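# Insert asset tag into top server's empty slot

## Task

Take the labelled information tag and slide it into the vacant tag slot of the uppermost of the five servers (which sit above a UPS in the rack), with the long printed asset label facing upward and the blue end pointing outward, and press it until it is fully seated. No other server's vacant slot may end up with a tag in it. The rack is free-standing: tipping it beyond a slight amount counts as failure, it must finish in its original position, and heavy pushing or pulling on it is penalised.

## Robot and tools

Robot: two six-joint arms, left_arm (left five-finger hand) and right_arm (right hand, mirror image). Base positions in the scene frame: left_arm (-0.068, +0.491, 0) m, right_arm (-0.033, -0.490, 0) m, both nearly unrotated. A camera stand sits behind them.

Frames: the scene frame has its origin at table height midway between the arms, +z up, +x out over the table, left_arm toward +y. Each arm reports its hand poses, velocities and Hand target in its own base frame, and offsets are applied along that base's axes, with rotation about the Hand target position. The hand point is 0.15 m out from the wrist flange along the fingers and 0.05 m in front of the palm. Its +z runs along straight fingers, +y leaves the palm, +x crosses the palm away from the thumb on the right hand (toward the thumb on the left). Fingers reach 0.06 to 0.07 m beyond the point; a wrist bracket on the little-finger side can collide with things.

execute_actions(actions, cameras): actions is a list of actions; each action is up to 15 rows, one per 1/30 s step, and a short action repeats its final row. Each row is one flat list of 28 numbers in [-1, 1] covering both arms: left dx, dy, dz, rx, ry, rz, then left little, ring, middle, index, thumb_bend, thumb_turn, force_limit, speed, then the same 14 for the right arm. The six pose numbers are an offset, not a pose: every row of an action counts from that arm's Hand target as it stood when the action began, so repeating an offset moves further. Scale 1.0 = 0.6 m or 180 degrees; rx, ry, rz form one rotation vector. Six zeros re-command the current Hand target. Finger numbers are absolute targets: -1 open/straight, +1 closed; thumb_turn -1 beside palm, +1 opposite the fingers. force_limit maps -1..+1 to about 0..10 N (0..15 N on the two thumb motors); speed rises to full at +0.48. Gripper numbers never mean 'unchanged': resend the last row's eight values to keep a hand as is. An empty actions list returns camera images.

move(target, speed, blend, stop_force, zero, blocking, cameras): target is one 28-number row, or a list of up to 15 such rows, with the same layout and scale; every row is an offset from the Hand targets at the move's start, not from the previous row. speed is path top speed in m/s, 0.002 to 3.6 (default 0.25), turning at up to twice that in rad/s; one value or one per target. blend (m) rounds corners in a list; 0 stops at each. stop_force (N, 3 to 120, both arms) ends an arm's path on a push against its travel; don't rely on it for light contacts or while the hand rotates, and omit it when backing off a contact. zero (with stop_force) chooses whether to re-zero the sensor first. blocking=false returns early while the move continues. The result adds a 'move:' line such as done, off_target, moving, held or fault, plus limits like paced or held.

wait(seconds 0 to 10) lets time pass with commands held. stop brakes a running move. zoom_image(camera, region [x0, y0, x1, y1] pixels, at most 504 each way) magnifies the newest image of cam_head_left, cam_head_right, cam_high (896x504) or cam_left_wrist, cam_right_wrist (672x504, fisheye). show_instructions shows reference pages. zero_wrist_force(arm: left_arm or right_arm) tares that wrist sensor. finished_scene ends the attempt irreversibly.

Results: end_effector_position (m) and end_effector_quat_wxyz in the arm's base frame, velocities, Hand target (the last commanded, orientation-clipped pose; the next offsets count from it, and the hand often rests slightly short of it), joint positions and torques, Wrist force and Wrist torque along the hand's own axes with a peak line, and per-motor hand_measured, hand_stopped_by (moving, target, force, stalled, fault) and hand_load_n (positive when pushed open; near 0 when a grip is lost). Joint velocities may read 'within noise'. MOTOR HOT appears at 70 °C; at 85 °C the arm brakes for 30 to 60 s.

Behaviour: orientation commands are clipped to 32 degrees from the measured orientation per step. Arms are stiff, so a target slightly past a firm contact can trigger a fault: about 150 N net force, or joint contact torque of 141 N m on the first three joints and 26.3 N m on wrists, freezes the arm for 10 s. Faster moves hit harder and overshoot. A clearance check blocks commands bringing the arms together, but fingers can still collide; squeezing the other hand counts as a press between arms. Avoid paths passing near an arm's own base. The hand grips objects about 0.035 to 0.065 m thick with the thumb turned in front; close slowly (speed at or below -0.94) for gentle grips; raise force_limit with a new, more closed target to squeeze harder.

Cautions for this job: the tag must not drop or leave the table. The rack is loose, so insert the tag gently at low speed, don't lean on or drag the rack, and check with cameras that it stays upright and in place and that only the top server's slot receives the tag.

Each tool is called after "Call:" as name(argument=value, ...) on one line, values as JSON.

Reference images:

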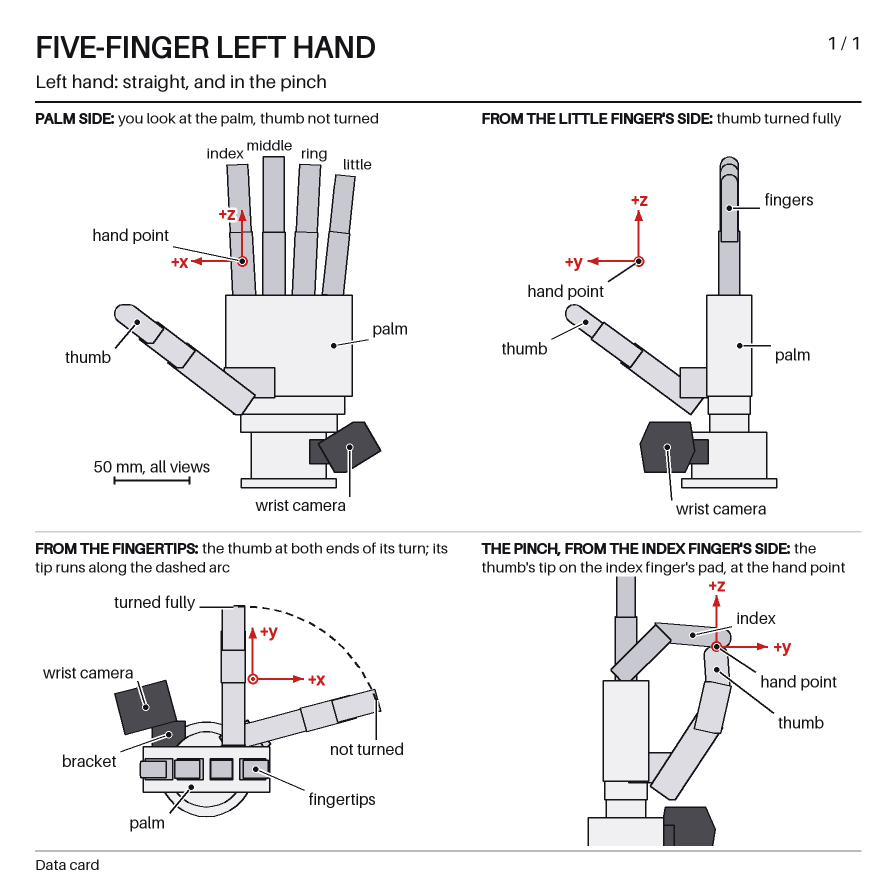

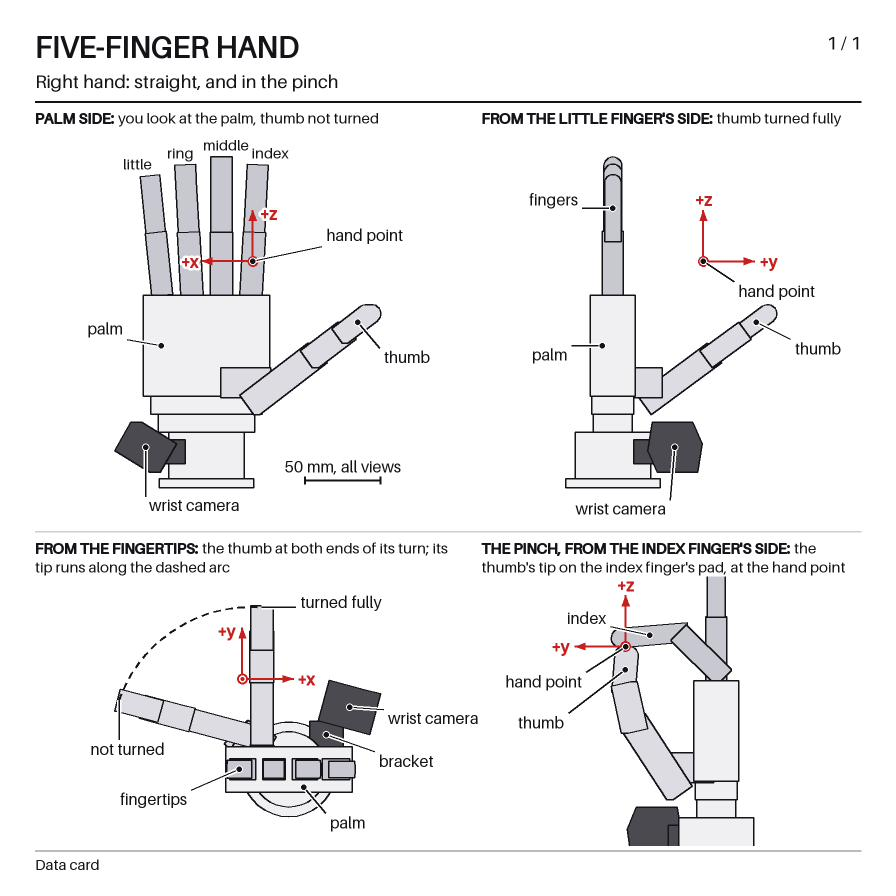

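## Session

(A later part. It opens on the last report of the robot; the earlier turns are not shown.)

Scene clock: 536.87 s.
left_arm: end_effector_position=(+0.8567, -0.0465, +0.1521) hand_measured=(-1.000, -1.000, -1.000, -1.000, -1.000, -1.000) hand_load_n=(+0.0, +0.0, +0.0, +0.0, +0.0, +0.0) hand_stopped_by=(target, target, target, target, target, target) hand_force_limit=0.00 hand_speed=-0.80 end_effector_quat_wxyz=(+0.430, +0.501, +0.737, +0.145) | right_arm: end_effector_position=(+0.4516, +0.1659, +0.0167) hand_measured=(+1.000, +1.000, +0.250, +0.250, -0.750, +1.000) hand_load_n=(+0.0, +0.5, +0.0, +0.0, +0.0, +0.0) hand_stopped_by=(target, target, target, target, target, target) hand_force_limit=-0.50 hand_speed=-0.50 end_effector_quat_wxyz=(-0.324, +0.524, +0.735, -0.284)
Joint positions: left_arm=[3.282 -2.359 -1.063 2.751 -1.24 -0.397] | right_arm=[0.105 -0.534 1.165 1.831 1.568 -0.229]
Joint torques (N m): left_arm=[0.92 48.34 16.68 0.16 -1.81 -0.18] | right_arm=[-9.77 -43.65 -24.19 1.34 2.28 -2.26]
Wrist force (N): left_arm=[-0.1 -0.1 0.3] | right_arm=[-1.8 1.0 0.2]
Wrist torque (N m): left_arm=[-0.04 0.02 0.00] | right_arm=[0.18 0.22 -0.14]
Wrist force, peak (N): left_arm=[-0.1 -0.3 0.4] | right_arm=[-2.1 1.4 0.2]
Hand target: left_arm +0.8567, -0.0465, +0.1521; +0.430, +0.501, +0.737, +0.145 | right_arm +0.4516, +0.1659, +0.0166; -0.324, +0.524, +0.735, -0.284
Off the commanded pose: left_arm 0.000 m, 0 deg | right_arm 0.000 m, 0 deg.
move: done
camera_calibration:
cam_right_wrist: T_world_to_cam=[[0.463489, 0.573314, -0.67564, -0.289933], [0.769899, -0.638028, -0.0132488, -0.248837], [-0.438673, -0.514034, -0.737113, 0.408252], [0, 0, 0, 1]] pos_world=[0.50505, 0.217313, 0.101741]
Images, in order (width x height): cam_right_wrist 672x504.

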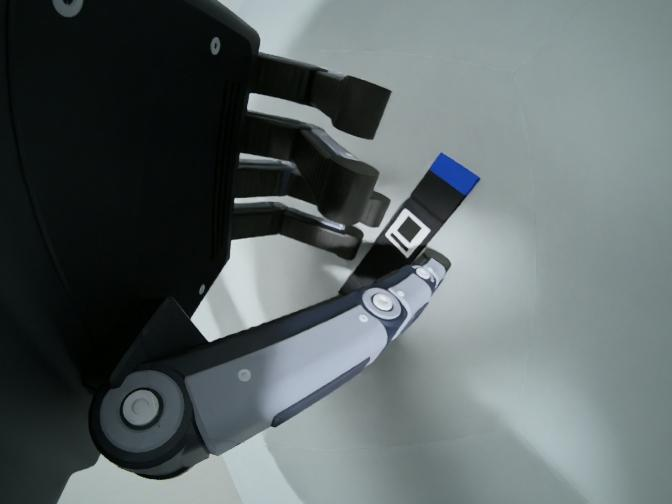

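Call:
move(target=[0,0,0,0,0,0,-1,-1,-1,-1,-1,-1,0,-0.8,0,0,-0.0043,0,0,0,1,1,0.25,0.25,-0.68,1,-0.6,-0.8], speed=0.02)

Call:
execute_actions(actions=[[[0,0,0,0,0,0,-1,-1,-1,-1,-1,-1,0,-0.8,0,0,-0.0005,0,0,0,1,1,0.25,0.25,-0.45,1,-0.7,-0.94]]], cameras=["cam_right_wrist"])

Call:
zoom_image(camera="cam_right_wrist", region=[310, 150, 490, 310])

Scene clock: 542.90 s.
left_arm: end_effector_position=(+0.8567, -0.0465, +0.1521) hand_measured=(-1.000, -1.000, -1.000, -1.000, -1.000, -1.000) hand_load_n=(+0.0, +0.0, +0.0, +0.0, +0.0, +0.0) hand_stopped_by=(target, target, target, target, target, target) hand_force_limit=0.00 hand_speed=-0.80 end_effector_quat_wxyz=(+0.430, +0.501, +0.737, +0.145) | right_arm: end_effector_position=(+0.4517, +0.1659, +0.0142) hand_measured=(+1.000, +1.000, +0.250, +0.250, -0.680, +1.000) hand_load_n=(+0.0, +0.0, +0.0, +0.0, -0.5, -1.0) hand_stopped_by=(target, target, target, target, target, target) hand_force_limit=-0.60 hand_speed=-0.80 end_effector_quat_wxyz=(-0.324, +0.524, +0.735, -0.284)
Joint positions: left_arm=[3.282 -2.359 -1.063 2.751 -1.24 -0.397] | right_arm=[0.105 -0.53 1.165 1.827 1.568 -0.229]
Joint torques (N m): left_arm=[1.7 49.24 17.1 -0.02 -1.75 -0.04] | right_arm=[4.8 -36.45 -21.88 -0.63 -0.3 0.31]
Wrist force (N): left_arm=[0.1 -0.1 0.4] | right_arm=[-1.2 -7.6 -8.8]
Wrist torque (N m): left_arm=[-0.03 -0.01 0.01] | right_arm=[-0.30 0.28 -0.24]
Wrist force, peak (N): left_arm=[0.3 -0.2 0.3] | right_arm=[-1.2 -7.6 -8.8]
Hand target: left_arm +0.8567, -0.0465, +0.1521; +0.430, +0.501, +0.737, +0.145 | right_arm +0.4516, +0.1659, +0.0140; -0.324, +0.524, +0.735, -0.284
Off the commanded pose: left_arm 0.000 m, 0 deg | right_arm 0.000 m, 0 deg.
move: done

Scene clock: 543.60 s.
left_arm: end_effector_position=(+0.8567, -0.0465, +0.1521) hand_measured=(-1.000, -1.000, -1.000, -1.000, -1.000, -1.000) hand_load_n=(+0.0, +0.0, +0.0, +0.0, +0.0, +0.0) hand_stopped_by=(target, target, target, target, target, target) hand_force_limit=0.00 hand_speed=-0.80 end_effector_quat_wxyz=(+0.430, +0.501, +0.737, +0.145) | right_arm: end_effector_position=(+0.4517, +0.1659, +0.0138) hand_measured=(+1.000, +1.000, +0.250, +0.250, -0.670, +1.000) hand_load_n=(+0.0, +0.0, +0.0, +0.0, +2.5, -1.5) hand_stopped_by=(target, target, target, target, force, target) hand_force_limit=-0.70 hand_speed=-0.94 end_effector_quat_wxyz=(-0.324, +0.524, +0.735, -0.284)
Joint positions: left_arm=[3.282 -2.359 -1.063 2.751 -1.24 -0.397] | right_arm=[0.105 -0.53 1.165 1.826 1.568 -0.229]
Joint torques (N m): left_arm=[1.22 47.44 17.23 -0.14 -1.57 -0.2] | right_arm=[5.84 -33.93 -16.46 -1.18 -0.84 0.97]
Wrist force (N): left_arm=[0.0 -0.2 0.2] | right_arm=[-0.7 -10.8 -16.2]
Wrist torque (N m): left_arm=[-0.04 0.00 0.00] | right_arm=[-0.60 0.33 -0.26]
Wrist force, peak (N): left_arm=[0.2 -0.3 0.2] | right_arm=[-0.9 -10.7 -16.2]
Hand target: left_arm +0.8567, -0.0465, +0.1521; +0.430, +0.501, +0.737, +0.145 | right_arm +0.4516, +0.1659, +0.0137; -0.324, +0.524, +0.735, -0.284
Off the commanded pose: left_arm 0.000 m, 0 deg | right_arm 0.000 m, 0 deg.
camera_calibration:
cam_right_wrist: T_world_to_cam=[[0.463519, 0.57335, -0.675589, -0.291988], [0.7699, -0.638028, -0.0132477, -0.248878], [-0.43864, -0.513995, -0.737159, 0.40602], [0, 0, 0, 1]] pos_world=[0.50505, 0.217313, 0.0987408]
Images, in order (width x height): cam_right_wrist 672x504.

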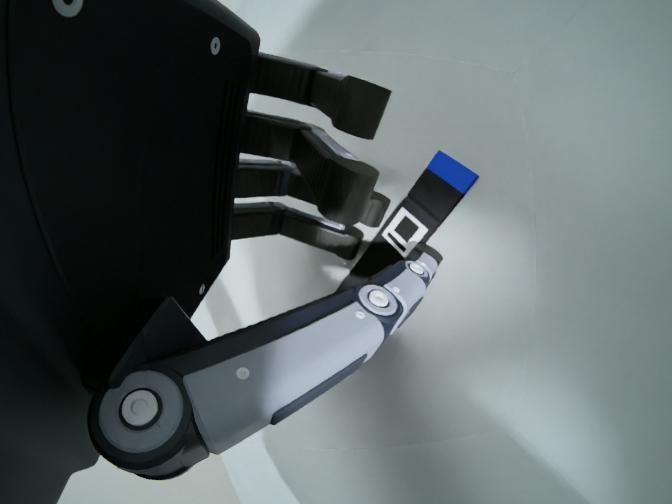

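Scaled by 2.800 from the camera's 672x504 image, which has a finer 960x720 frame.

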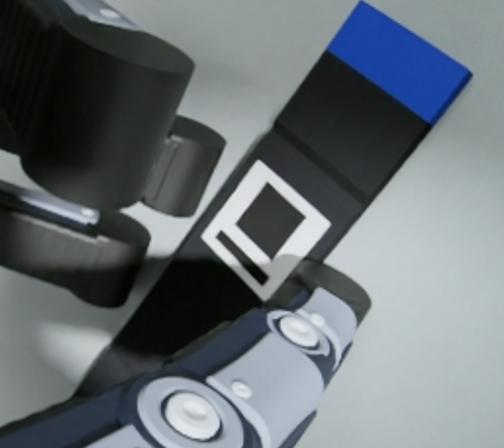

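Call:
move(target=[0,0,0,0,0,0,-1,-1,-1,-1,-1,-1,0,-0.8,0,0,0.0013,0,0,0,1,1,0.25,0.25,-0.67,1,-0.7,-0.94], speed=0.02)

Call:
execute_actions(actions=[[[0,0,0,0,0,0,-1,-1,-1,-1,-1,-1,0,-0.8,0,0,0,0,0,0,1,1,0.25,0.25,-0.46,1,-0.6,-0.94]]], cameras=["cam_right_wrist"])

Call:
zoom_image(camera="cam_right_wrist", region=[310, 150, 490, 310])

Scene clock: 548.40 s.
left_arm: end_effector_position=(+0.8567, -0.0465, +0.1521) hand_measured=(-1.000, -1.000, -1.000, -1.000, -1.000, -1.000) hand_load_n=(+0.0, +0.0, +0.0, +0.0, +0.0, +0.0) hand_stopped_by=(target, target, target, target, target, target) hand_force_limit=0.00 hand_speed=-0.80 end_effector_quat_wxyz=(+0.430, +0.501, +0.737, +0.145) | right_arm: end_effector_position=(+0.4516, +0.1659, +0.0145) hand_measured=(+1.000, +1.000, +0.250, +0.250, -0.672, +1.000) hand_load_n=(+0.0, +0.0, +0.5, +0.0, +1.5, -1.0) hand_stopped_by=(target, target, target, target, target, target) hand_force_limit=-0.70 hand_speed=-0.94 end_effector_quat_wxyz=(-0.324, +0.524, +0.735, -0.284)
Joint positions: left_arm=[3.282 -2.359 -1.063 2.751 -1.24 -0.397] | right_arm=[0.105 -0.531 1.165 1.828 1.568 -0.229]
Joint torques (N m): left_arm=[1.27 48.28 17.85 -0.17 -1.57 0.13] | right_arm=[8.83 -56.49 -0.05 3.01 -2.68 1]
Wrist force (N): left_arm=[-0.1 0.0 0.3] | right_arm=[-1.1 -3.0 -6.4]
Wrist torque (N m): left_arm=[-0.01 0.02 0.00] | right_arm=[-0.14 0.26 -0.19]
Wrist force, peak (N): left_arm=[0.0 -0.3 0.5] | right_arm=[-1.0 -11.0 -16.4]
Hand target: left_arm +0.8567, -0.0465, +0.1521; +0.430, +0.501, +0.737, +0.145 | right_arm +0.4516, +0.1659, +0.0145; -0.324, +0.524, +0.735, -0.284
Off the commanded pose: left_arm 0.000 m, 0 deg | right_arm 0.000 m, 0 deg.
move: done

Scene clock: 550.37 s.
left_arm: end_effector_position=(+0.8567, -0.0465, +0.1521) hand_measured=(-1.000, -1.000, -1.000, -1.000, -1.000, -1.000) hand_load_n=(+0.0, +0.0, -0.5, +0.0, +0.0, +0.0) hand_stopped_by=(target, target, target, target, target, target) hand_force_limit=0.00 hand_speed=-0.80 end_effector_quat_wxyz=(+0.430, +0.501, +0.737, +0.145) | right_arm: end_effector_position=(+0.4516, +0.1659, +0.0145) hand_measured=(+1.000, +1.000, +0.250, +0.250, -0.520, +1.000) hand_load_n=(+0.0, +0.5, +1.0, +1.0, +3.0, -0.5) hand_stopped_by=(target, target, target, target, force, target) hand_force_limit=-0.60 hand_speed=-0.94 end_effector_quat_wxyz=(-0.324, +0.524, +0.735, -0.284)
Joint positions: left_arm=[3.282 -2.359 -1.063 2.751 -1.24 -0.397] | right_arm=[0.105 -0.531 1.165 1.828 1.568 -0.229]
Joint torques (N m): left_arm=[0.92 48.67 17.5 -0.03 -1.62 -0.05] | right_arm=[10.73 -57.91 -7.05 3.19 -1.24 1.15]
Wrist force (N): left_arm=[0.0 -0.1 0.1] | right_arm=[-1.1 -2.3 -3.5]
Wrist torque (N m): left_arm=[-0.02 0.00 0.01] | right_arm=[0.06 0.26 -0.18]
Wrist force, peak (N): left_arm=[0.2 -0.3 0.4] | right_arm=[-1.1 -3.0 -6.5]
Hand target: left_arm +0.8567, -0.0465, +0.1521; +0.430, +0.501, +0.737, +0.145 | right_arm +0.4516, +0.1659, +0.0145; -0.324, +0.524, +0.735, -0.284
Off the commanded pose: left_arm 0.000 m, 0 deg | right_arm 0.000 m, 0 deg.
camera_calibration:
cam_right_wrist: T_world_to_cam=[[0.463519, 0.57335, -0.675589, -0.291447], [0.7699, -0.638028, -0.0132477, -0.248867], [-0.43864, -0.513995, -0.737159, 0.40661], [0, 0, 0, 1]] pos_world=[0.50505, 0.217313, 0.0995408]
Images, in order (width x height): cam_right_wrist 672x504.

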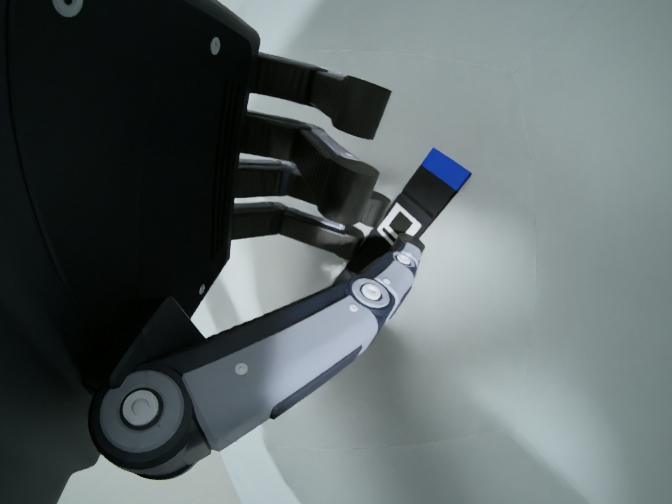

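Scaled by 2.800 from the camera's 672x504 image, which has a finer 960x720 frame.

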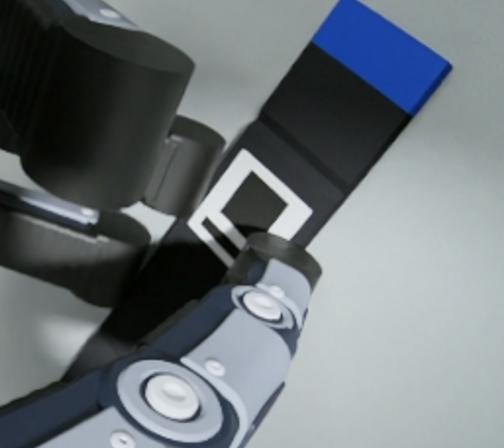

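Call:
move(target=[0,0,0,0,0,0,-1,-1,-1,-1,-1,-1,0,-0.8,0,0,-0.001,0,0,0.2,1,1,0.25,0.25,-0.46,1,-0.6,-0.94], speed=0.2, cameras=["cam_right_wrist"])

Scene clock: 561.37 s.
left_arm: end_effector_position=(+0.8567, -0.0465, +0.1521) hand_measured=(-1.000, -1.000, -1.000, -1.000, -1.000, -1.000) hand_load_n=(+0.0, +0.0, +0.0, +0.0, +0.0, +0.0) hand_stopped_by=(target, target, target, target, target, target) hand_force_limit=0.00 hand_speed=-0.80 end_effector_quat_wxyz=(+0.430, +0.501, +0.737, +0.145) | right_arm: end_effector_position=(+0.4516, +0.1659, +0.0139) hand_measured=(+1.000, +1.000, +0.250, +0.250, -0.520, +1.000) hand_load_n=(+0.0, +0.0, -0.5, +0.5, +2.5, +1.0) hand_stopped_by=(target, target, target, target, force, target) hand_force_limit=-0.60 hand_speed=-0.94 end_effector_quat_wxyz=(-0.220, +0.271, +0.861, -0.370)
Joint positions: left_arm=[3.282 -2.359 -1.063 2.751 -1.24 -0.397] | right_arm=[0.251 -0.552 1.2 1.754 1.936 -0.547]
Joint torques (N m): left_arm=[0.69 47.75 17.52 0.15 -1.71 -0.11] | right_arm=[11.28 -51.68 -0.25 -1.33 1.89 -2.65]
Wrist force (N): left_arm=[0.0 -0.2 0.0] | right_arm=[-0.2 -11.6 -12.2]
Wrist torque (N m): left_arm=[-0.03 0.00 0.00] | right_arm=[-0.21 0.34 -0.28]
Wrist force, peak (N): left_arm=[0.3 -0.4 0.3] | right_arm=[-0.2 -11.7 -12.3]
Hand target: left_arm +0.8567, -0.0465, +0.1521; +0.430, +0.501, +0.737, +0.145 | right_arm +0.4516, +0.1659, +0.0139; -0.220, +0.271, +0.861, -0.370
Off the commanded pose: left_arm 0.000 m, 0 deg | right_arm 0.000 m, 0 deg.
move: done
camera_calibration:
cam_right_wrist: T_world_to_cam=[[0.0381681, 0.736222, -0.675663, -0.126751], [0.997865, -0.063942, -0.0133038, -0.447091], [-0.0529978, -0.673713, -0.73709, 0.258489], [0, 0, 0, 1]] pos_world=[0.464673, 0.238876, 0.0989409]
Images, in order (width x height): cam_right_wrist 672x504.

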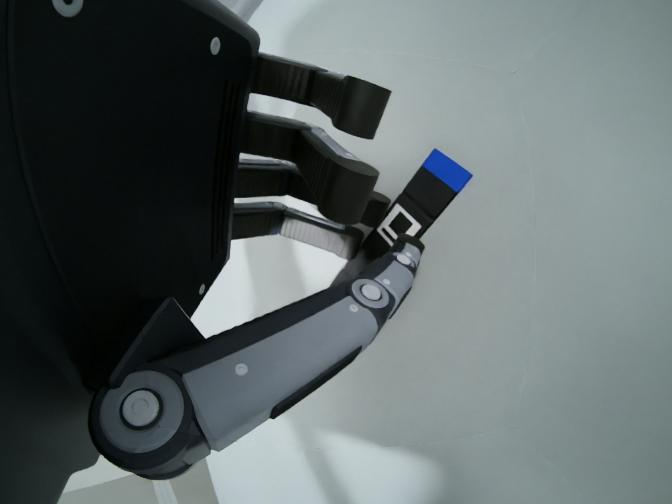

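Call:
move(target=[0,0,0,0,0,0,-1,-1,-1,-1,-1,-1,0,-0.8,0,0,0.0008,0,0,0.26,1,1,0.25,0.25,-0.46,1,-0.6,-0.94], speed=0.25, cameras=["cam_right_wrist"])

Scene clock: 565.53 s.
left_arm: end_effector_position=(+0.8567, -0.0465, +0.1521) hand_measured=(-1.000, -1.000, -1.000, -1.000, -1.000, -1.000) hand_load_n=(+0.0, +0.0, +0.0, +0.0, +0.0, +0.0) hand_stopped_by=(target, target, target, target, target, target) hand_force_limit=0.00 hand_speed=-0.80 end_effector_quat_wxyz=(+0.430, +0.501, +0.737, +0.145) | right_arm: end_effector_position=(+0.4516, +0.1660, +0.0144) hand_measured=(+1.000, +1.000, +0.250, +0.250, -0.520, +1.000) hand_load_n=(+0.5, +0.0, +0.0, +1.0, +2.5, +0.5) hand_stopped_by=(target, target, target, target, force, target) hand_force_limit=-0.60 hand_speed=-0.94 end_effector_quat_wxyz=(-0.055, -0.093, +0.898, -0.427)
Joint positions: left_arm=[3.282 -2.359 -1.063 2.751 -1.24 -0.397] | right_arm=[0.381 -0.709 1.434 1.3 2.366 -1.203]
Joint torques (N m): left_arm=[1.67 48.35 17.55 0.12 -1.72 0.05] | right_arm=[3.34 -50.79 1.18 0.55 2.49 -2.67]
Wrist force (N): left_arm=[-0.2 0.1 0.1] | right_arm=[-0.8 -5.8 -5.6]
Wrist torque (N m): left_arm=[0.01 0.04 -0.01] | right_arm=[-0.01 0.28 -0.19]
Wrist force, peak (N): left_arm=[-0.1 -0.1 0.5] | right_arm=[-0.2 -11.8 -12.9]
Hand target: left_arm +0.8567, -0.0465, +0.1521; +0.430, +0.501, +0.737, +0.145 | right_arm +0.4516, +0.1659, +0.0144; -0.055, -0.093, +0.898, -0.427
Off the commanded pose: left_arm 0.000 m, 0 deg | right_arm 0.000 m, 0 deg.
move: done
camera_calibration:
cam_right_wrist: T_world_to_cam=[[-0.510679, 0.531674, -0.67567, 0.155309], [0.729513, 0.683838, -0.0132725, -0.449966], [0.454992, -0.499688, -0.737085, 0.000645584], [0, 0, 0, 1]] pos_world=[0.407275, 0.225453, 0.099441]
Images, in order (width x height): cam_right_wrist 672x504.

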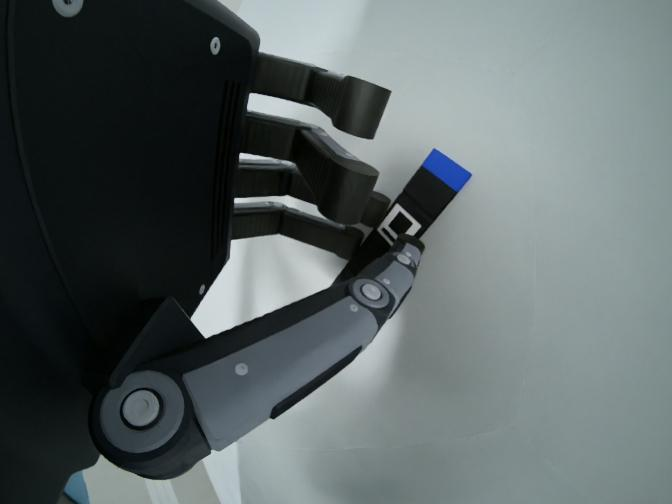

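Call:
move(target=[0,0,0,0,0,0,-1,-1,-1,-1,-1,-1,0,-0.8,0,-0.1,0,0,0,0.26,1,1,0.25,0.25,-0.46,1,-0.6,-0.94], speed=0.25, cameras=["cam_right_wrist"])

Call:
move(target=[0,0,0,0,0,0,-1,-1,-1,-1,-1,-1,0,-0.8,0,-0.1,0,0,0,0.247,1,1,0.25,0.25,-0.46,1,-0.6,-0.94], speed=0.25, cameras=["cam_right_wrist","cam_high"])

Scene clock: 571.70 s.
left_arm: end_effector_position=(+0.8567, -0.0465, +0.1521) hand_measured=(-1.000, -1.000, -1.000, -1.000, -1.000, -1.000) hand_load_n=(+0.0, +0.0, +0.0, +0.5, +0.0, +0.0) hand_stopped_by=(target, target, target, target, target, target) hand_force_limit=0.00 hand_speed=-0.80 end_effector_quat_wxyz=(+0.430, +0.501, +0.737, +0.145) | right_arm: end_effector_position=(+0.4517, +0.1059, +0.0144) hand_measured=(+1.000, +1.000, +0.250, +0.250, -0.518, +1.000) hand_load_n=(+0.0, -0.5, -0.5, -0.5, +0.0, +0.5) hand_stopped_by=(target, target, target, target, force, target) hand_force_limit=-0.60 hand_speed=-0.94 end_effector_quat_wxyz=(+0.119, -0.442, +0.787, -0.414)
Joint positions: left_arm=[3.282 -2.359 -1.063 2.751 -1.24 -0.397] | right_arm=[0.197 -1.17 1.944 0.191 2.27 -2.625]
Joint torques (N m): left_arm=[1.74 48.34 17.37 -0.05 -1.62 0.13] | right_arm=[-11.34 -37.71 -0.3 0.43 -1.85 -2.57]
Wrist force (N): left_arm=[-0.1 0.0 0.1] | right_arm=[-1.9 -3.5 -4.2]
Wrist torque (N m): left_arm=[-0.01 0.01 0.00] | right_arm=[0.01 0.19 -0.16]
Wrist force, peak (N): left_arm=[0.0 -0.4 0.4] | right_arm=[-1.0 -5.4 -6.6]
Hand target: left_arm +0.8567, -0.0465, +0.1521; +0.430, +0.501, +0.737, +0.145 | right_arm +0.4516, +0.1059, +0.0144; +0.119, -0.442, +0.787, -0.414
Off the commanded pose: left_arm 0.000 m, 0 deg | right_arm 0.000 m, 0 deg.
move: done
camera_calibration:
cam_right_wrist: T_world_to_cam=[[-0.737201, -0.00830267, -0.675623, 0.346765], [0.000938993, 0.999911, -0.0133124, -0.113327], [0.675673, -0.0104483, -0.737127, -0.180882], [0, 0, 0, 1]] pos_world=[0.377959, 0.114306, 0.0994406]
Images, in order (width x height): cam_right_wrist 672x504.

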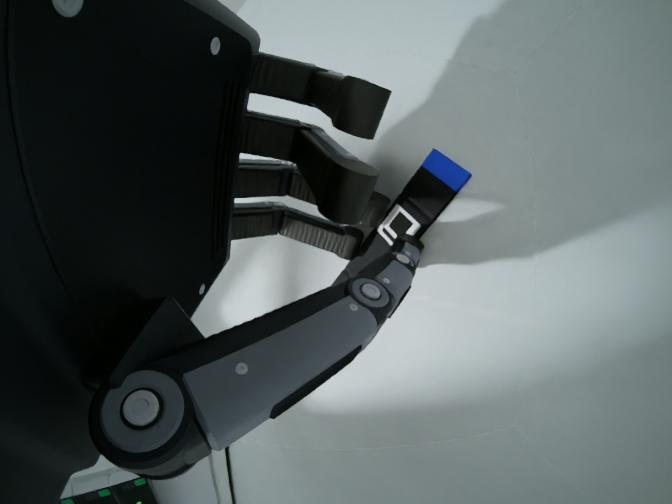

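Scene clock: 573.93 s.
left_arm: end_effector_position=(+0.8567, -0.0465, +0.1521) hand_measured=(-1.000, -1.000, -1.000, -1.000, -1.000, -1.000) hand_load_n=(-0.5, +0.0, +0.0, +0.0, +0.0, +0.0) hand_stopped_by=(target, target, target, target, target, target) hand_force_limit=0.00 hand_speed=-0.80 end_effector_quat_wxyz=(+0.430, +0.501, +0.737, +0.145) | right_arm: end_effector_position=(+0.4516, +0.0459, +0.0144) hand_measured=(+1.000, +1.000, +0.250, +0.250, -0.518, +1.000) hand_load_n=(+0.0, +0.0, +0.0, +0.0, -0.5, +0.0) hand_stopped_by=(target, target, target, target, force, target) hand_force_limit=-0.60 hand_speed=-0.94 end_effector_quat_wxyz=(-0.267, +0.707, -0.561, +0.338)
Joint positions: left_arm=[3.282 -2.359 -1.063 2.751 -1.24 -0.397] | right_arm=[-0.36 -1.42 2.231 -0.099 1.296 -3.604]
Joint torques (N m): left_arm=[0.97 48.32 16.83 -0.08 -1.7 0.01] | right_arm=[-11.72 -11.28 -23.13 2.02 -2.55 -2.59]
Wrist force (N): left_arm=[0.0 -0.2 0.0] | right_arm=[-1.7 -1.9 -1.8]
Wrist torque (N m): left_arm=[-0.02 0.01 0.01] | right_arm=[-0.05 0.17 -0.18]
Wrist force, peak (N): left_arm=[0.2 -0.3 0.4] | right_arm=[-1.8 -3.7 -4.6]
Hand target: left_arm +0.8567, -0.0465, +0.1521; +0.430, +0.501, +0.737, +0.145 | right_arm +0.4516, +0.0459, +0.0144; -0.267, +0.707, -0.561, +0.338
Off the commanded pose: left_arm 0.000 m, 0 deg | right_arm 0.000 m, 0 deg.
move: done
camera_calibration:
cam_right_wrist: T_world_to_cam=[[-0.520377, -0.522245, -0.675624, 0.271949], [-0.699649, 0.714362, -0.0133068, 0.276252], [0.48959, 0.465776, -0.737126, -0.119343], [0, 0, 0, 1]] pos_world=[0.393225, 0.000266339, 0.0994407]
Images, in order (width x height): cam_high 896x504, cam_right_wrist 672x504.

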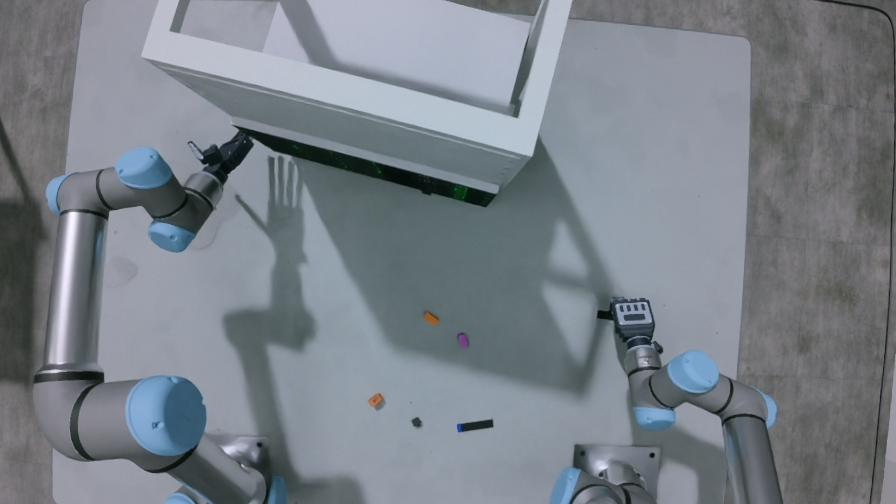

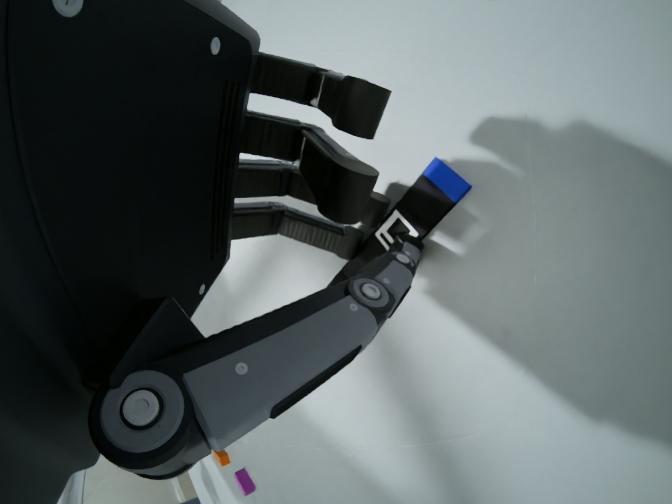

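Call:
execute_actions(actions=[[[0,0,0,0,0,0,-1,-1,-1,-1,-1,-1,0,-0.8,0,0,-0.0005,0,0,0,1,1,0.25,0.25,-0.44,1,-0.55,-0.94]]])

Call:
move(target=[0,0,0,0,0,0,-1,-1,-1,-1,-1,-1,0,-0.8,0,-0.36,0,0,0,0,1,1,0.25,0.25,-0.44,1,-0.55,-0.94], speed=0.15, cameras=["cam_right_wrist","cam_high"])

Scene clock: 580.67 s.
left_arm: end_effector_position=(+0.8567, -0.0465, +0.1521) hand_measured=(-1.000, -1.000, -1.000, -1.000, -1.000, -1.000) hand_load_n=(+0.0, +0.0, +0.0, +0.0, +0.0, +0.0) hand_stopped_by=(target, target, target, target, target, target) hand_force_limit=0.00 hand_speed=-0.80 end_effector_quat_wxyz=(+0.430, +0.501, +0.737, +0.145) | right_arm: end_effector_position=(+0.4516, +0.0459, +0.0141) hand_measured=(+1.000, +1.000, +0.250, +0.250, -0.440, +1.000) hand_load_n=(+0.0, +0.0, +0.0, -0.5, +0.5, +0.0) hand_stopped_by=(target, target, target, target, target, target) hand_force_limit=-0.55 hand_speed=-0.94 end_effector_quat_wxyz=(-0.267, +0.707, -0.561, +0.338)
Joint positions: left_arm=[3.282 -2.359 -1.063 2.751 -1.24 -0.397] | right_arm=[-0.36 -1.42 2.232 -0.1 1.295 -3.604]
Joint torques (N m): left_arm=[0.36 48.32 15.98 -0.01 -1.9 -0.2] | right_arm=[-11.53 -12.07 -1.21 0.61 -2.13 -2.44]
Wrist force (N): left_arm=[0.0 -0.1 0.3] | right_arm=[-1.2 -2.4 -1.1]
Wrist torque (N m): left_arm=[-0.03 0.01 0.00] | right_arm=[0.02 0.16 -0.17]
Wrist force, peak (N): left_arm=[0.0 -0.2 0.6] | right_arm=[-0.7 -4.4 -3.7]
Hand target: left_arm +0.8567, -0.0465, +0.1521; +0.430, +0.501, +0.737, +0.145 | right_arm +0.4516, +0.0459, +0.0141; -0.267, +0.707, -0.561, +0.338
Off the commanded pose: left_arm 0.000 m, 0 deg | right_arm 0.000 m, 0 deg.

Scene clock: 582.63 s.
left_arm: end_effector_position=(+0.8567, -0.0465, +0.1521) hand_measured=(-1.000, -1.000, -1.000, -1.000, -1.000, -1.000) hand_load_n=(+0.0, +0.0, +0.0, +0.0, +0.0, +0.0) hand_stopped_by=(target, target, target, target, target, target) hand_force_limit=0.00 hand_speed=-0.80 end_effector_quat_wxyz=(+0.430, +0.501, +0.737, +0.145) | right_arm: end_effector_position=(+0.4516, -0.1700, +0.0141) hand_measured=(+1.000, +1.000, +0.250, +0.250, -0.440, +1.000) hand_load_n=(+0.0, +0.0, +0.0, +0.0, +0.0, +0.0) hand_stopped_by=(target, target, target, target, target, target) hand_force_limit=-0.55 hand_speed=-0.94 end_effector_quat_wxyz=(-0.267, +0.707, -0.561, +0.338)
Joint positions: left_arm=[3.282 -2.359 -1.063 2.751 -1.24 -0.397] | right_arm=[-0.946 -1.246 2.056 0.133 0.89 -4.088]
Joint torques (N m): left_arm=[1.13 48.63 16.73 0.23 -1.7 0.01] | right_arm=[-11.89 -18.1 -22.84 2.74 -3.11 -2.54]
Wrist force (N): left_arm=[0.0 0.0 0.3] | right_arm=[-1.3 0.5 0.2]
Wrist torque (N m): left_arm=[-0.01 0.00 0.00] | right_arm=[0.05 0.05 -0.18]
Wrist force, peak (N): left_arm=[0.2 -0.1 0.4] | right_arm=[-2.6 -2.6 -1.7]
Hand target: left_arm +0.8567, -0.0465, +0.1521; +0.430, +0.501, +0.737, +0.145 | right_arm +0.4516, -0.1701, +0.0141; -0.267, +0.707, -0.561, +0.338
Off the commanded pose: left_arm 0.000 m, 0 deg | right_arm 0.000 m, 0 deg.
move: done
camera_calibration:
cam_right_wrist: T_world_to_cam=[[-0.52033, -0.522343, -0.675585, 0.158949], [-0.699737, 0.714276, -0.0133265, 0.430497], [0.489515, 0.465798, -0.737162, -0.018965], [0, 0, 0, 1]] pos_world=[0.393224, -0.215634, 0.0991404]
Images, in order (width x height): cam_high 896x504, cam_right_wrist 672x504.

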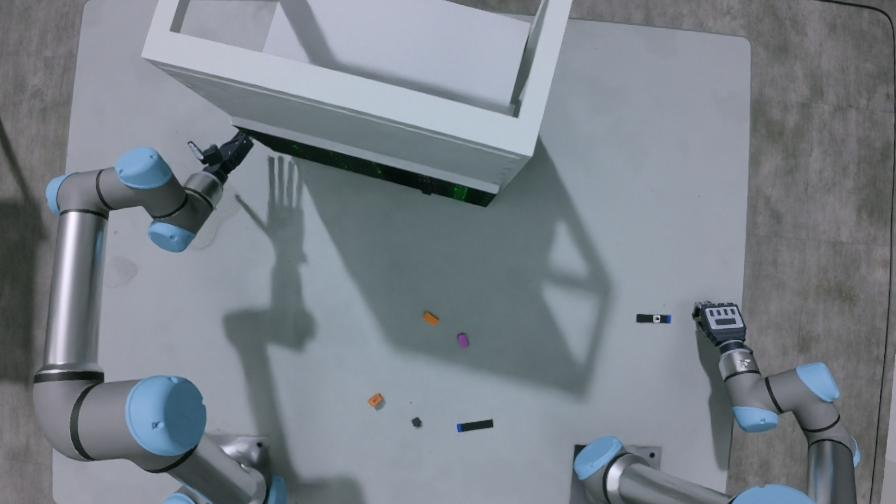

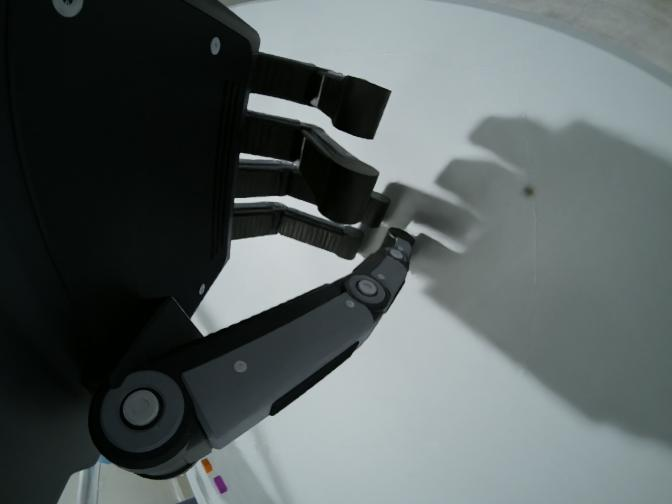

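Call:
move(target=[[0,0,0,0,0,0,-1,-1,-1,-1,-1,-1,0,-0.8,0,0,0.08,0,0,0,1,1,1,0.25,-1,1,-0.5,0],[0,0,0,0,0,0,-1,-1,-1,-1,-1,-1,0,-0.8,-0.026,0.275,0.07,0.0572,0.0007,-0.0387,1,1,1,0.25,-1,1,-0.5,0]], speed=0.2, blend=0.02, cameras=["cam_right_wrist","cam_high"])

Scene clock: 614.13 s.
left_arm: end_effector_position=(+0.8567, -0.0465, +0.1521) hand_measured=(-1.000, -1.000, -1.000, -1.000, -1.000, -1.000) hand_load_n=(+0.0, +0.0, +0.0, +0.0, +0.0, +0.0) hand_stopped_by=(target, target, target, target, target, target) hand_force_limit=0.00 hand_speed=-0.80 end_effector_quat_wxyz=(+0.430, +0.501, +0.737, +0.145) | right_arm: end_effector_position=(+0.4360, -0.0051, +0.0561) hand_measured=(+1.000, +1.000, +1.000, +0.250, -1.000, +1.000) hand_load_n=(+0.0, +0.0, +0.0, +0.0, +0.0, +0.5) hand_stopped_by=(target, target, target, target, target, target) hand_force_limit=-0.50 hand_speed=0.00 end_effector_quat_wxyz=(-0.308, +0.645, -0.631, +0.301)
Joint positions: left_arm=[3.282 -2.359 -1.063 2.751 -1.24 -0.397] | right_arm=[-0.63 -1.514 2.227 0.081 1.08 -3.589]
Joint torques (N m): left_arm=[0.48 48.35 16.57 0.1 -1.57 -0.11] | right_arm=[12 -25.69 -2.17 -0.3 2.32 2.3]
Wrist force (N): left_arm=[0.0 0.0 0.2] | right_arm=[-1.3 0.6 0.2]
Wrist torque (N m): left_arm=[-0.01 0.00 0.00] | right_arm=[0.07 0.10 -0.19]
Wrist force, peak (N): left_arm=[0.0 0.0 0.5] | right_arm=[-2.4 0.5 0.3]
Hand target: left_arm +0.8567, -0.0465, +0.1521; +0.430, +0.501, +0.737, +0.145 | right_arm +0.4360, -0.0051, +0.0561; -0.308, +0.645, -0.631, +0.301
Off the commanded pose: left_arm 0.000 m, 0 deg | right_arm 0.000 m, 0 deg.
move: done
camera_calibration:
cam_right_wrist: T_world_to_cam=[[-0.573745, -0.326833, -0.750997, 0.293876], [-0.608195, 0.784139, 0.123391, 0.255133], [0.548558, 0.527548, -0.648674, -0.0875358], [0, 0, 0, 1]] pos_world=[0.371799, -0.0578321, 0.132437]
Images, in order (width x height): cam_high 896x504, cam_right_wrist 672x504.

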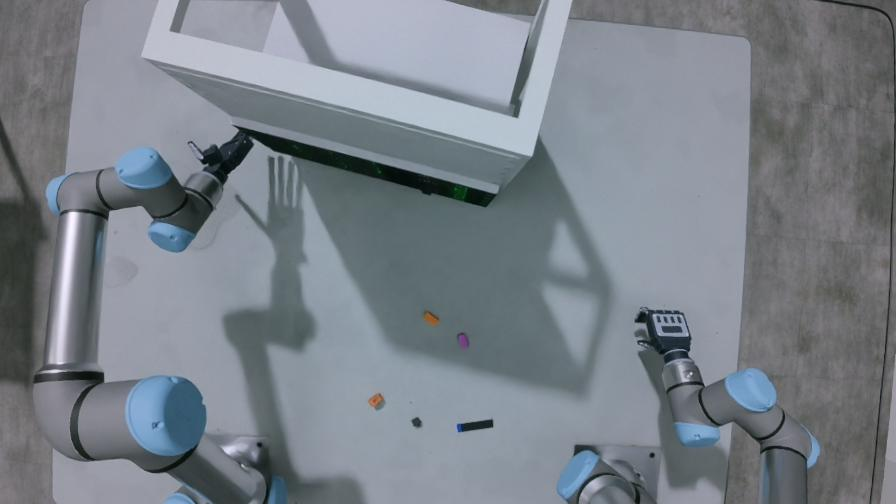

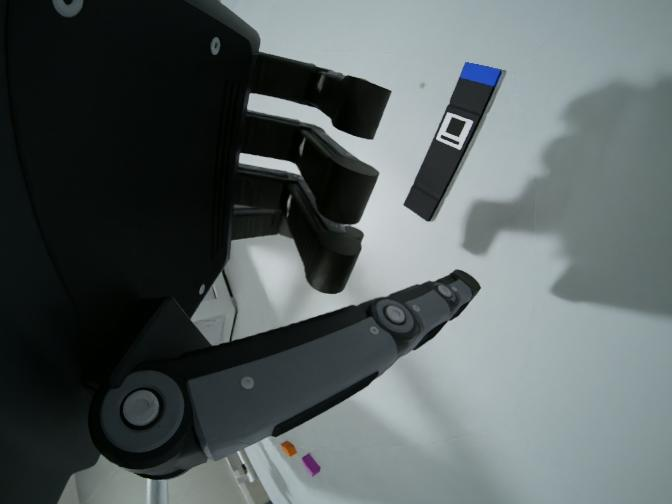

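Call:
move(target=[[0,0,0,0,0,0,-1,-1,-1,-1,-1,-1,0,-0.8,-0.0067,0.0085,0,0,0,0,1,1,1,0.25,0,-1,-0.5,0.3],[0,0,0,0,0,0,-1,-1,-1,-1,-1,-1,0,-0.8,-0.0067,0.0085,-0.0717,0,0,0,1,1,1,0.25,0,-1,-0.5,0.3]], speed=0.1, cameras=["cam_right_wrist"])

Call:
zoom_image(camera="cam_right_wrist", region=[310, 90, 510, 300])

Scene clock: 623.73 s.
left_arm: end_effector_position=(+0.8567, -0.0465, +0.1521) hand_measured=(-1.000, -1.000, -1.000, -1.000, -1.000, -1.000) hand_load_n=(+0.0, +0.0, +0.0, +0.0, +0.0, +0.0) hand_stopped_by=(target, target, target, target, target, target) hand_force_limit=0.00 hand_speed=-0.80 end_effector_quat_wxyz=(+0.430, +0.501, +0.737, +0.145) | right_arm: end_effector_position=(+0.4320, +0.0000, +0.0131) hand_measured=(+1.000, +1.000, +1.000, +0.250, +0.000, -1.000) hand_load_n=(+0.0, +0.0, +0.0, +0.0, +0.0, +0.0) hand_stopped_by=(target, target, target, target, target, target) hand_force_limit=-0.50 hand_speed=0.30 end_effector_quat_wxyz=(-0.308, +0.645, -0.631, +0.301)
Joint positions: left_arm=[3.282 -2.359 -1.063 2.751 -1.24 -0.397] | right_arm=[-0.623 -1.434 2.289 -0.064 1.085 -3.583]
Joint torques (N m): left_arm=[1.09 49.82 16.08 0.15 -1.65 -0.13] | right_arm=[11.28 -10.66 -0.71 -0.42 2.02 2.35]
Wrist force (N): left_arm=[-0.1 -0.1 0.2] | right_arm=[-1.3 0.5 0.1]
Wrist torque (N m): left_arm=[-0.02 0.02 0.00] | right_arm=[0.03 0.13 -0.19]
Wrist force, peak (N): left_arm=[0.2 -0.4 0.4] | right_arm=[-1.6 0.9 0.5]
Hand target: left_arm +0.8567, -0.0465, +0.1521; +0.430, +0.501, +0.737, +0.145 | right_arm +0.4320, +0.0000, +0.0131; -0.308, +0.645, -0.631, +0.301
Off the commanded pose: left_arm 0.000 m, 0 deg | right_arm 0.000 m, 0 deg.
move: done
camera_calibration:
cam_right_wrist: T_world_to_cam=[[-0.573767, -0.326773, -0.751006, 0.26091], [-0.608085, 0.784231, 0.123346, 0.253915], [0.548656, 0.527447, -0.648672, -0.115912], [0, 0, 0, 1]] pos_world=[0.367699, -0.052732, 0.0894365]
Images, in order (width x height): cam_right_wrist 672x504.

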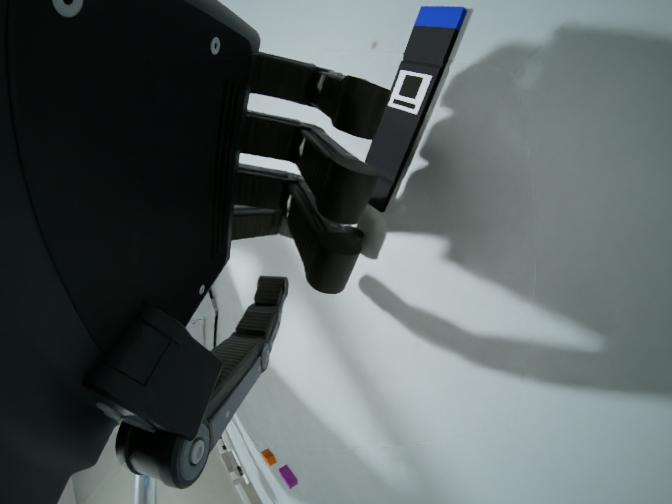

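Scaled by 2.400 from the camera's 672x504 image, which has a finer 960x720 frame.

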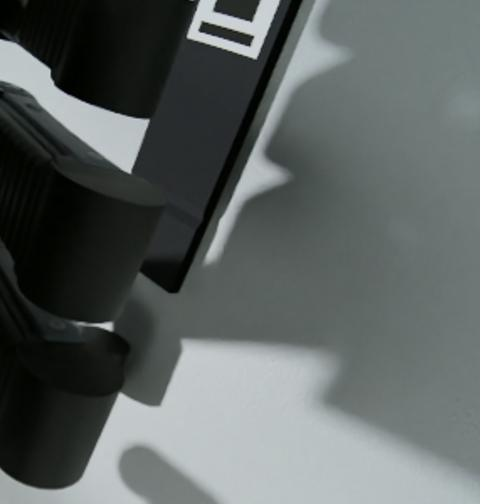

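Call:
move(target=[0,0,0,0,0,0,-1,-1,-1,-1,-1,-1,0,-0.8,0.005,-0.15,0,0,0,0,1,1,1,0.25,0,-1,-0.5,0.3], speed=0.06, cameras=["cam_right_wrist"])

Scene clock: 629.93 s.
left_arm: end_effector_position=(+0.8567, -0.0465, +0.1521) hand_measured=(-1.000, -1.000, -1.000, -1.000, -1.000, -1.000) hand_load_n=(+0.0, +0.0, +0.0, +0.0, +0.0, +0.0) hand_stopped_by=(target, target, target, target, target, target) hand_force_limit=0.00 hand_speed=-0.80 end_effector_quat_wxyz=(+0.430, +0.501, +0.737, +0.145) | right_arm: end_effector_position=(+0.4350, -0.0899, +0.0131) hand_measured=(+1.000, +1.000, +1.000, +0.250, +0.000, -1.000) hand_load_n=(+0.0, +0.0, +0.0, +0.0, +0.0, +0.0) hand_stopped_by=(target, target, target, target, target, target) hand_force_limit=-0.50 hand_speed=0.30 end_effector_quat_wxyz=(-0.308, +0.645, -0.631, +0.301)
Joint positions: left_arm=[3.282 -2.359 -1.063 2.751 -1.24 -0.397] | right_arm=[-0.87 -1.338 2.199 0.05 0.922 -3.804]
Joint torques (N m): left_arm=[1.4 49.4 17.49 -0.12 -1.87 0.04] | right_arm=[-10.26 -15.3 -22.32 2.7 -2.89 -2.17]
Wrist force (N): left_arm=[0.1 -0.3 0.0] | right_arm=[-1.2 0.7 0.5]
Wrist torque (N m): left_arm=[-0.03 -0.01 0.01] | right_arm=[0.08 0.09 -0.11]
Wrist force, peak (N): left_arm=[0.2 -0.2 0.4] | right_arm=[-1.9 0.7 0.1]
Hand target: left_arm +0.8567, -0.0465, +0.1521; +0.430, +0.501, +0.737, +0.145 | right_arm +0.4350, -0.0900, +0.0131; -0.308, +0.645, -0.631, +0.301
Off the commanded pose: left_arm 0.000 m, 0 deg | right_arm 0.000 m, 0 deg.
move: done
camera_calibration:
cam_right_wrist: T_world_to_cam=[[-0.573721, -0.326833, -0.751015, 0.233229], [-0.608128, 0.784207, 0.123288, 0.326259], [0.548657, 0.527447, -0.648672, -0.0701411], [0, 0, 0, 1]] pos_world=[0.370699, -0.142632, 0.0894363]
Images, in order (width x height): cam_right_wrist 672x504.

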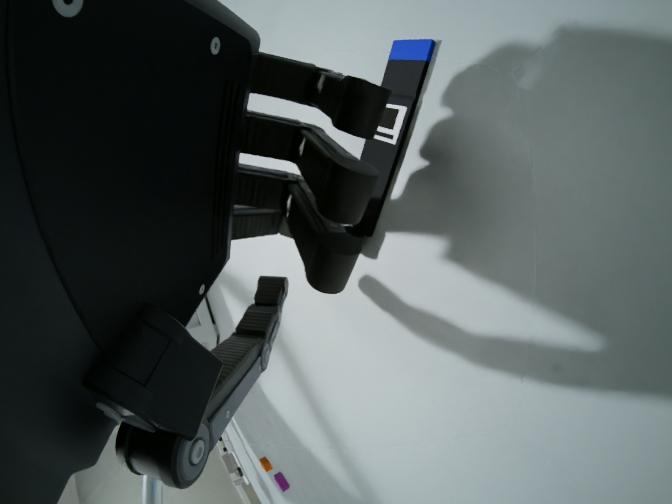

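Call:
move(target=[0,0,0,0,0,0,-1,-1,-1,-1,-1,-1,0,-0.8,0,0.05,0.08,0,0,0,1,1,1,0.25,0,-1,-0.5,0.3], speed=0.2, cameras=["cam_right_wrist","cam_high"])

Call:
zoom_image(camera="cam_high", region=[600, 260, 780, 380])

Scene clock: 638.10 s.
left_arm: end_effector_position=(+0.8567, -0.0465, +0.1521) hand_measured=(-1.000, -1.000, -1.000, -1.000, -1.000, -1.000) hand_load_n=(+0.0, +0.0, +0.0, +0.0, +0.0, +0.0) hand_stopped_by=(target, target, target, target, target, target) hand_force_limit=0.00 hand_speed=-0.80 end_effector_quat_wxyz=(+0.430, +0.501, +0.737, +0.145) | right_arm: end_effector_position=(+0.4350, -0.0600, +0.0610) hand_measured=(+1.000, +1.000, +1.000, +0.250, +0.000, -1.000) hand_load_n=(+0.0, +0.0, +0.0, +0.0, +0.0, +0.0) hand_stopped_by=(target, target, target, target, target, target) hand_force_limit=-0.50 hand_speed=0.30 end_effector_quat_wxyz=(-0.308, +0.645, -0.631, +0.301)
Joint positions: left_arm=[3.282 -2.359 -1.063 2.751 -1.24 -0.397] | right_arm=[-0.795 -1.473 2.183 0.158 0.969 -3.732]
Joint torques (N m): left_arm=[0.78 49.59 16.54 0.11 -1.53 -0.14] | right_arm=[12.22 -27.67 -24.54 2.47 2.11 2.07]
Wrist force (N): left_arm=[0.0 -0.2 -0.1] | right_arm=[-1.4 0.3 0.5]
Wrist torque (N m): left_arm=[-0.03 -0.01 0.01] | right_arm=[0.05 0.13 -0.23]
Wrist force, peak (N): left_arm=[0.1 -0.4 0.3] | right_arm=[-1.5 0.8 0.9]
Hand target: left_arm +0.8567, -0.0465, +0.1521; +0.430, +0.501, +0.737, +0.145 | right_arm +0.4350, -0.0600, +0.0611; -0.308, +0.645, -0.631, +0.301
Off the commanded pose: left_arm 0.000 m, 0 deg | right_arm 0.000 m, 0 deg.
move: done
camera_calibration:
cam_right_wrist: T_world_to_cam=[[-0.57378, -0.326788, -0.75099, 0.278999], [-0.608162, 0.784157, 0.123435, 0.296893], [0.548558, 0.527548, -0.648673, -0.0547913], [0, 0, 0, 1]] pos_world=[0.370699, -0.112732, 0.137337]
Images, in order (width x height): cam_high 896x504, cam_right_wrist 672x504.

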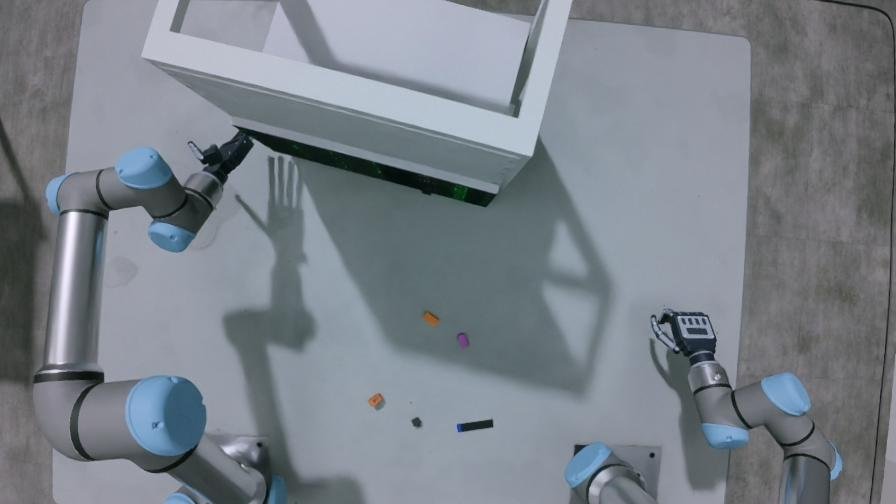

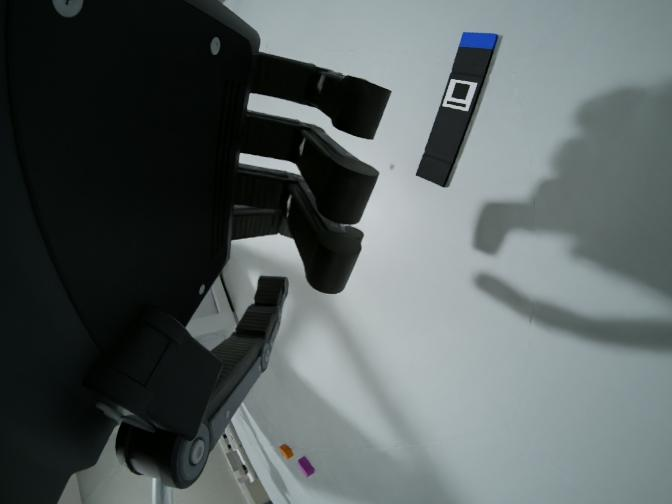

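Scaled by 2.800.

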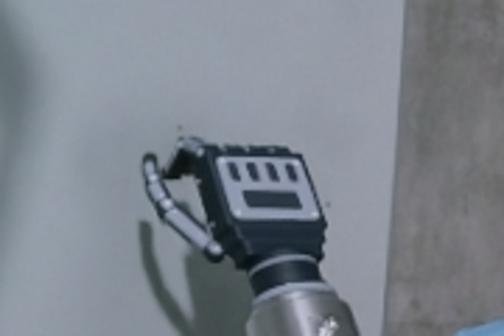

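Call:
move(target=[[0,0,0,0,0,0,-1,-1,-1,-1,-1,-1,0,-0.8,0.01,-0.012,-0.07,0,0,0,1,1,1,0.25,0,-1,-0.5,0.3],[0,0,0,0,0,0,-1,-1,-1,-1,-1,-1,0,-0.8,0.01,-0.012,-0.08,0,0,0,1,1,1,0.25,0,-1,-0.5,0.3],[0,0,0,0,0,0,-1,-1,-1,-1,-1,-1,0,-0.8,0.01,-0.19,-0.08,0,0,0,1,1,1,0.25,0,-1,-0.5,0.3]], speed=[0.15,0.05,0.08], cameras=["cam_right_wrist"])

Scene clock: 649.67 s.
left_arm: end_effector_position=(+0.8567, -0.0465, +0.1521) hand_measured=(-1.000, -1.000, -1.000, -1.000, -1.000, -1.000) hand_load_n=(+0.0, +0.0, +0.0, +0.0, +0.0, +0.0) hand_stopped_by=(target, target, target, target, target, target) hand_force_limit=0.00 hand_speed=-0.80 end_effector_quat_wxyz=(+0.430, +0.501, +0.737, +0.145) | right_arm: end_effector_position=(+0.4410, -0.1739, +0.0131) hand_measured=(+1.000, +1.000, +1.000, +0.250, +0.000, -1.000) hand_load_n=(+0.5, +0.0, +0.0, +0.0, +0.0, +0.0) hand_stopped_by=(target, target, target, target, target, target) hand_force_limit=-0.50 hand_speed=0.30 end_effector_quat_wxyz=(-0.308, +0.645, -0.631, +0.301)
Joint positions: left_arm=[3.282 -2.359 -1.063 2.751 -1.24 -0.397] | right_arm=[-1.017 -1.215 2.05 0.177 0.837 -3.961]
Joint torques (N m): left_arm=[1.53 48.95 17.64 0.1 -1.53 -0.22] | right_arm=[-10.16 -19.65 -21.75 2.65 -3.2 -2.59]
Wrist force (N): left_arm=[-0.2 -0.1 0.1] | right_arm=[-0.7 0.6 0.1]
Wrist torque (N m): left_arm=[-0.02 0.03 0.00] | right_arm=[0.08 0.00 -0.14]
Wrist force, peak (N): left_arm=[0.1 -0.4 0.4] | right_arm=[-1.9 0.7 0.6]
Hand target: left_arm +0.8567, -0.0465, +0.1521; +0.430, +0.501, +0.737, +0.145 | right_arm +0.4410, -0.1740, +0.0131; -0.308, +0.645, -0.631, +0.301
Off the commanded pose: left_arm 0.000 m, 0 deg | right_arm 0.000 m, 0 deg.
move: done
camera_calibration:
cam_right_wrist: T_world_to_cam=[[-0.573721, -0.326833, -0.751015, 0.20925], [-0.608128, 0.784207, 0.123288, 0.395703], [0.548657, 0.527447, -0.648672, -0.0291802], [0, 0, 0, 1]] pos_world=[0.376699, -0.226532, 0.0894363]
Images, in order (width x height): cam_right_wrist 672x504.

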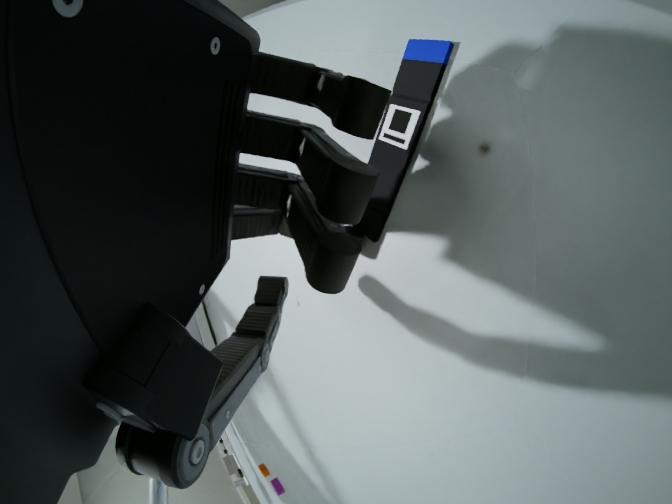

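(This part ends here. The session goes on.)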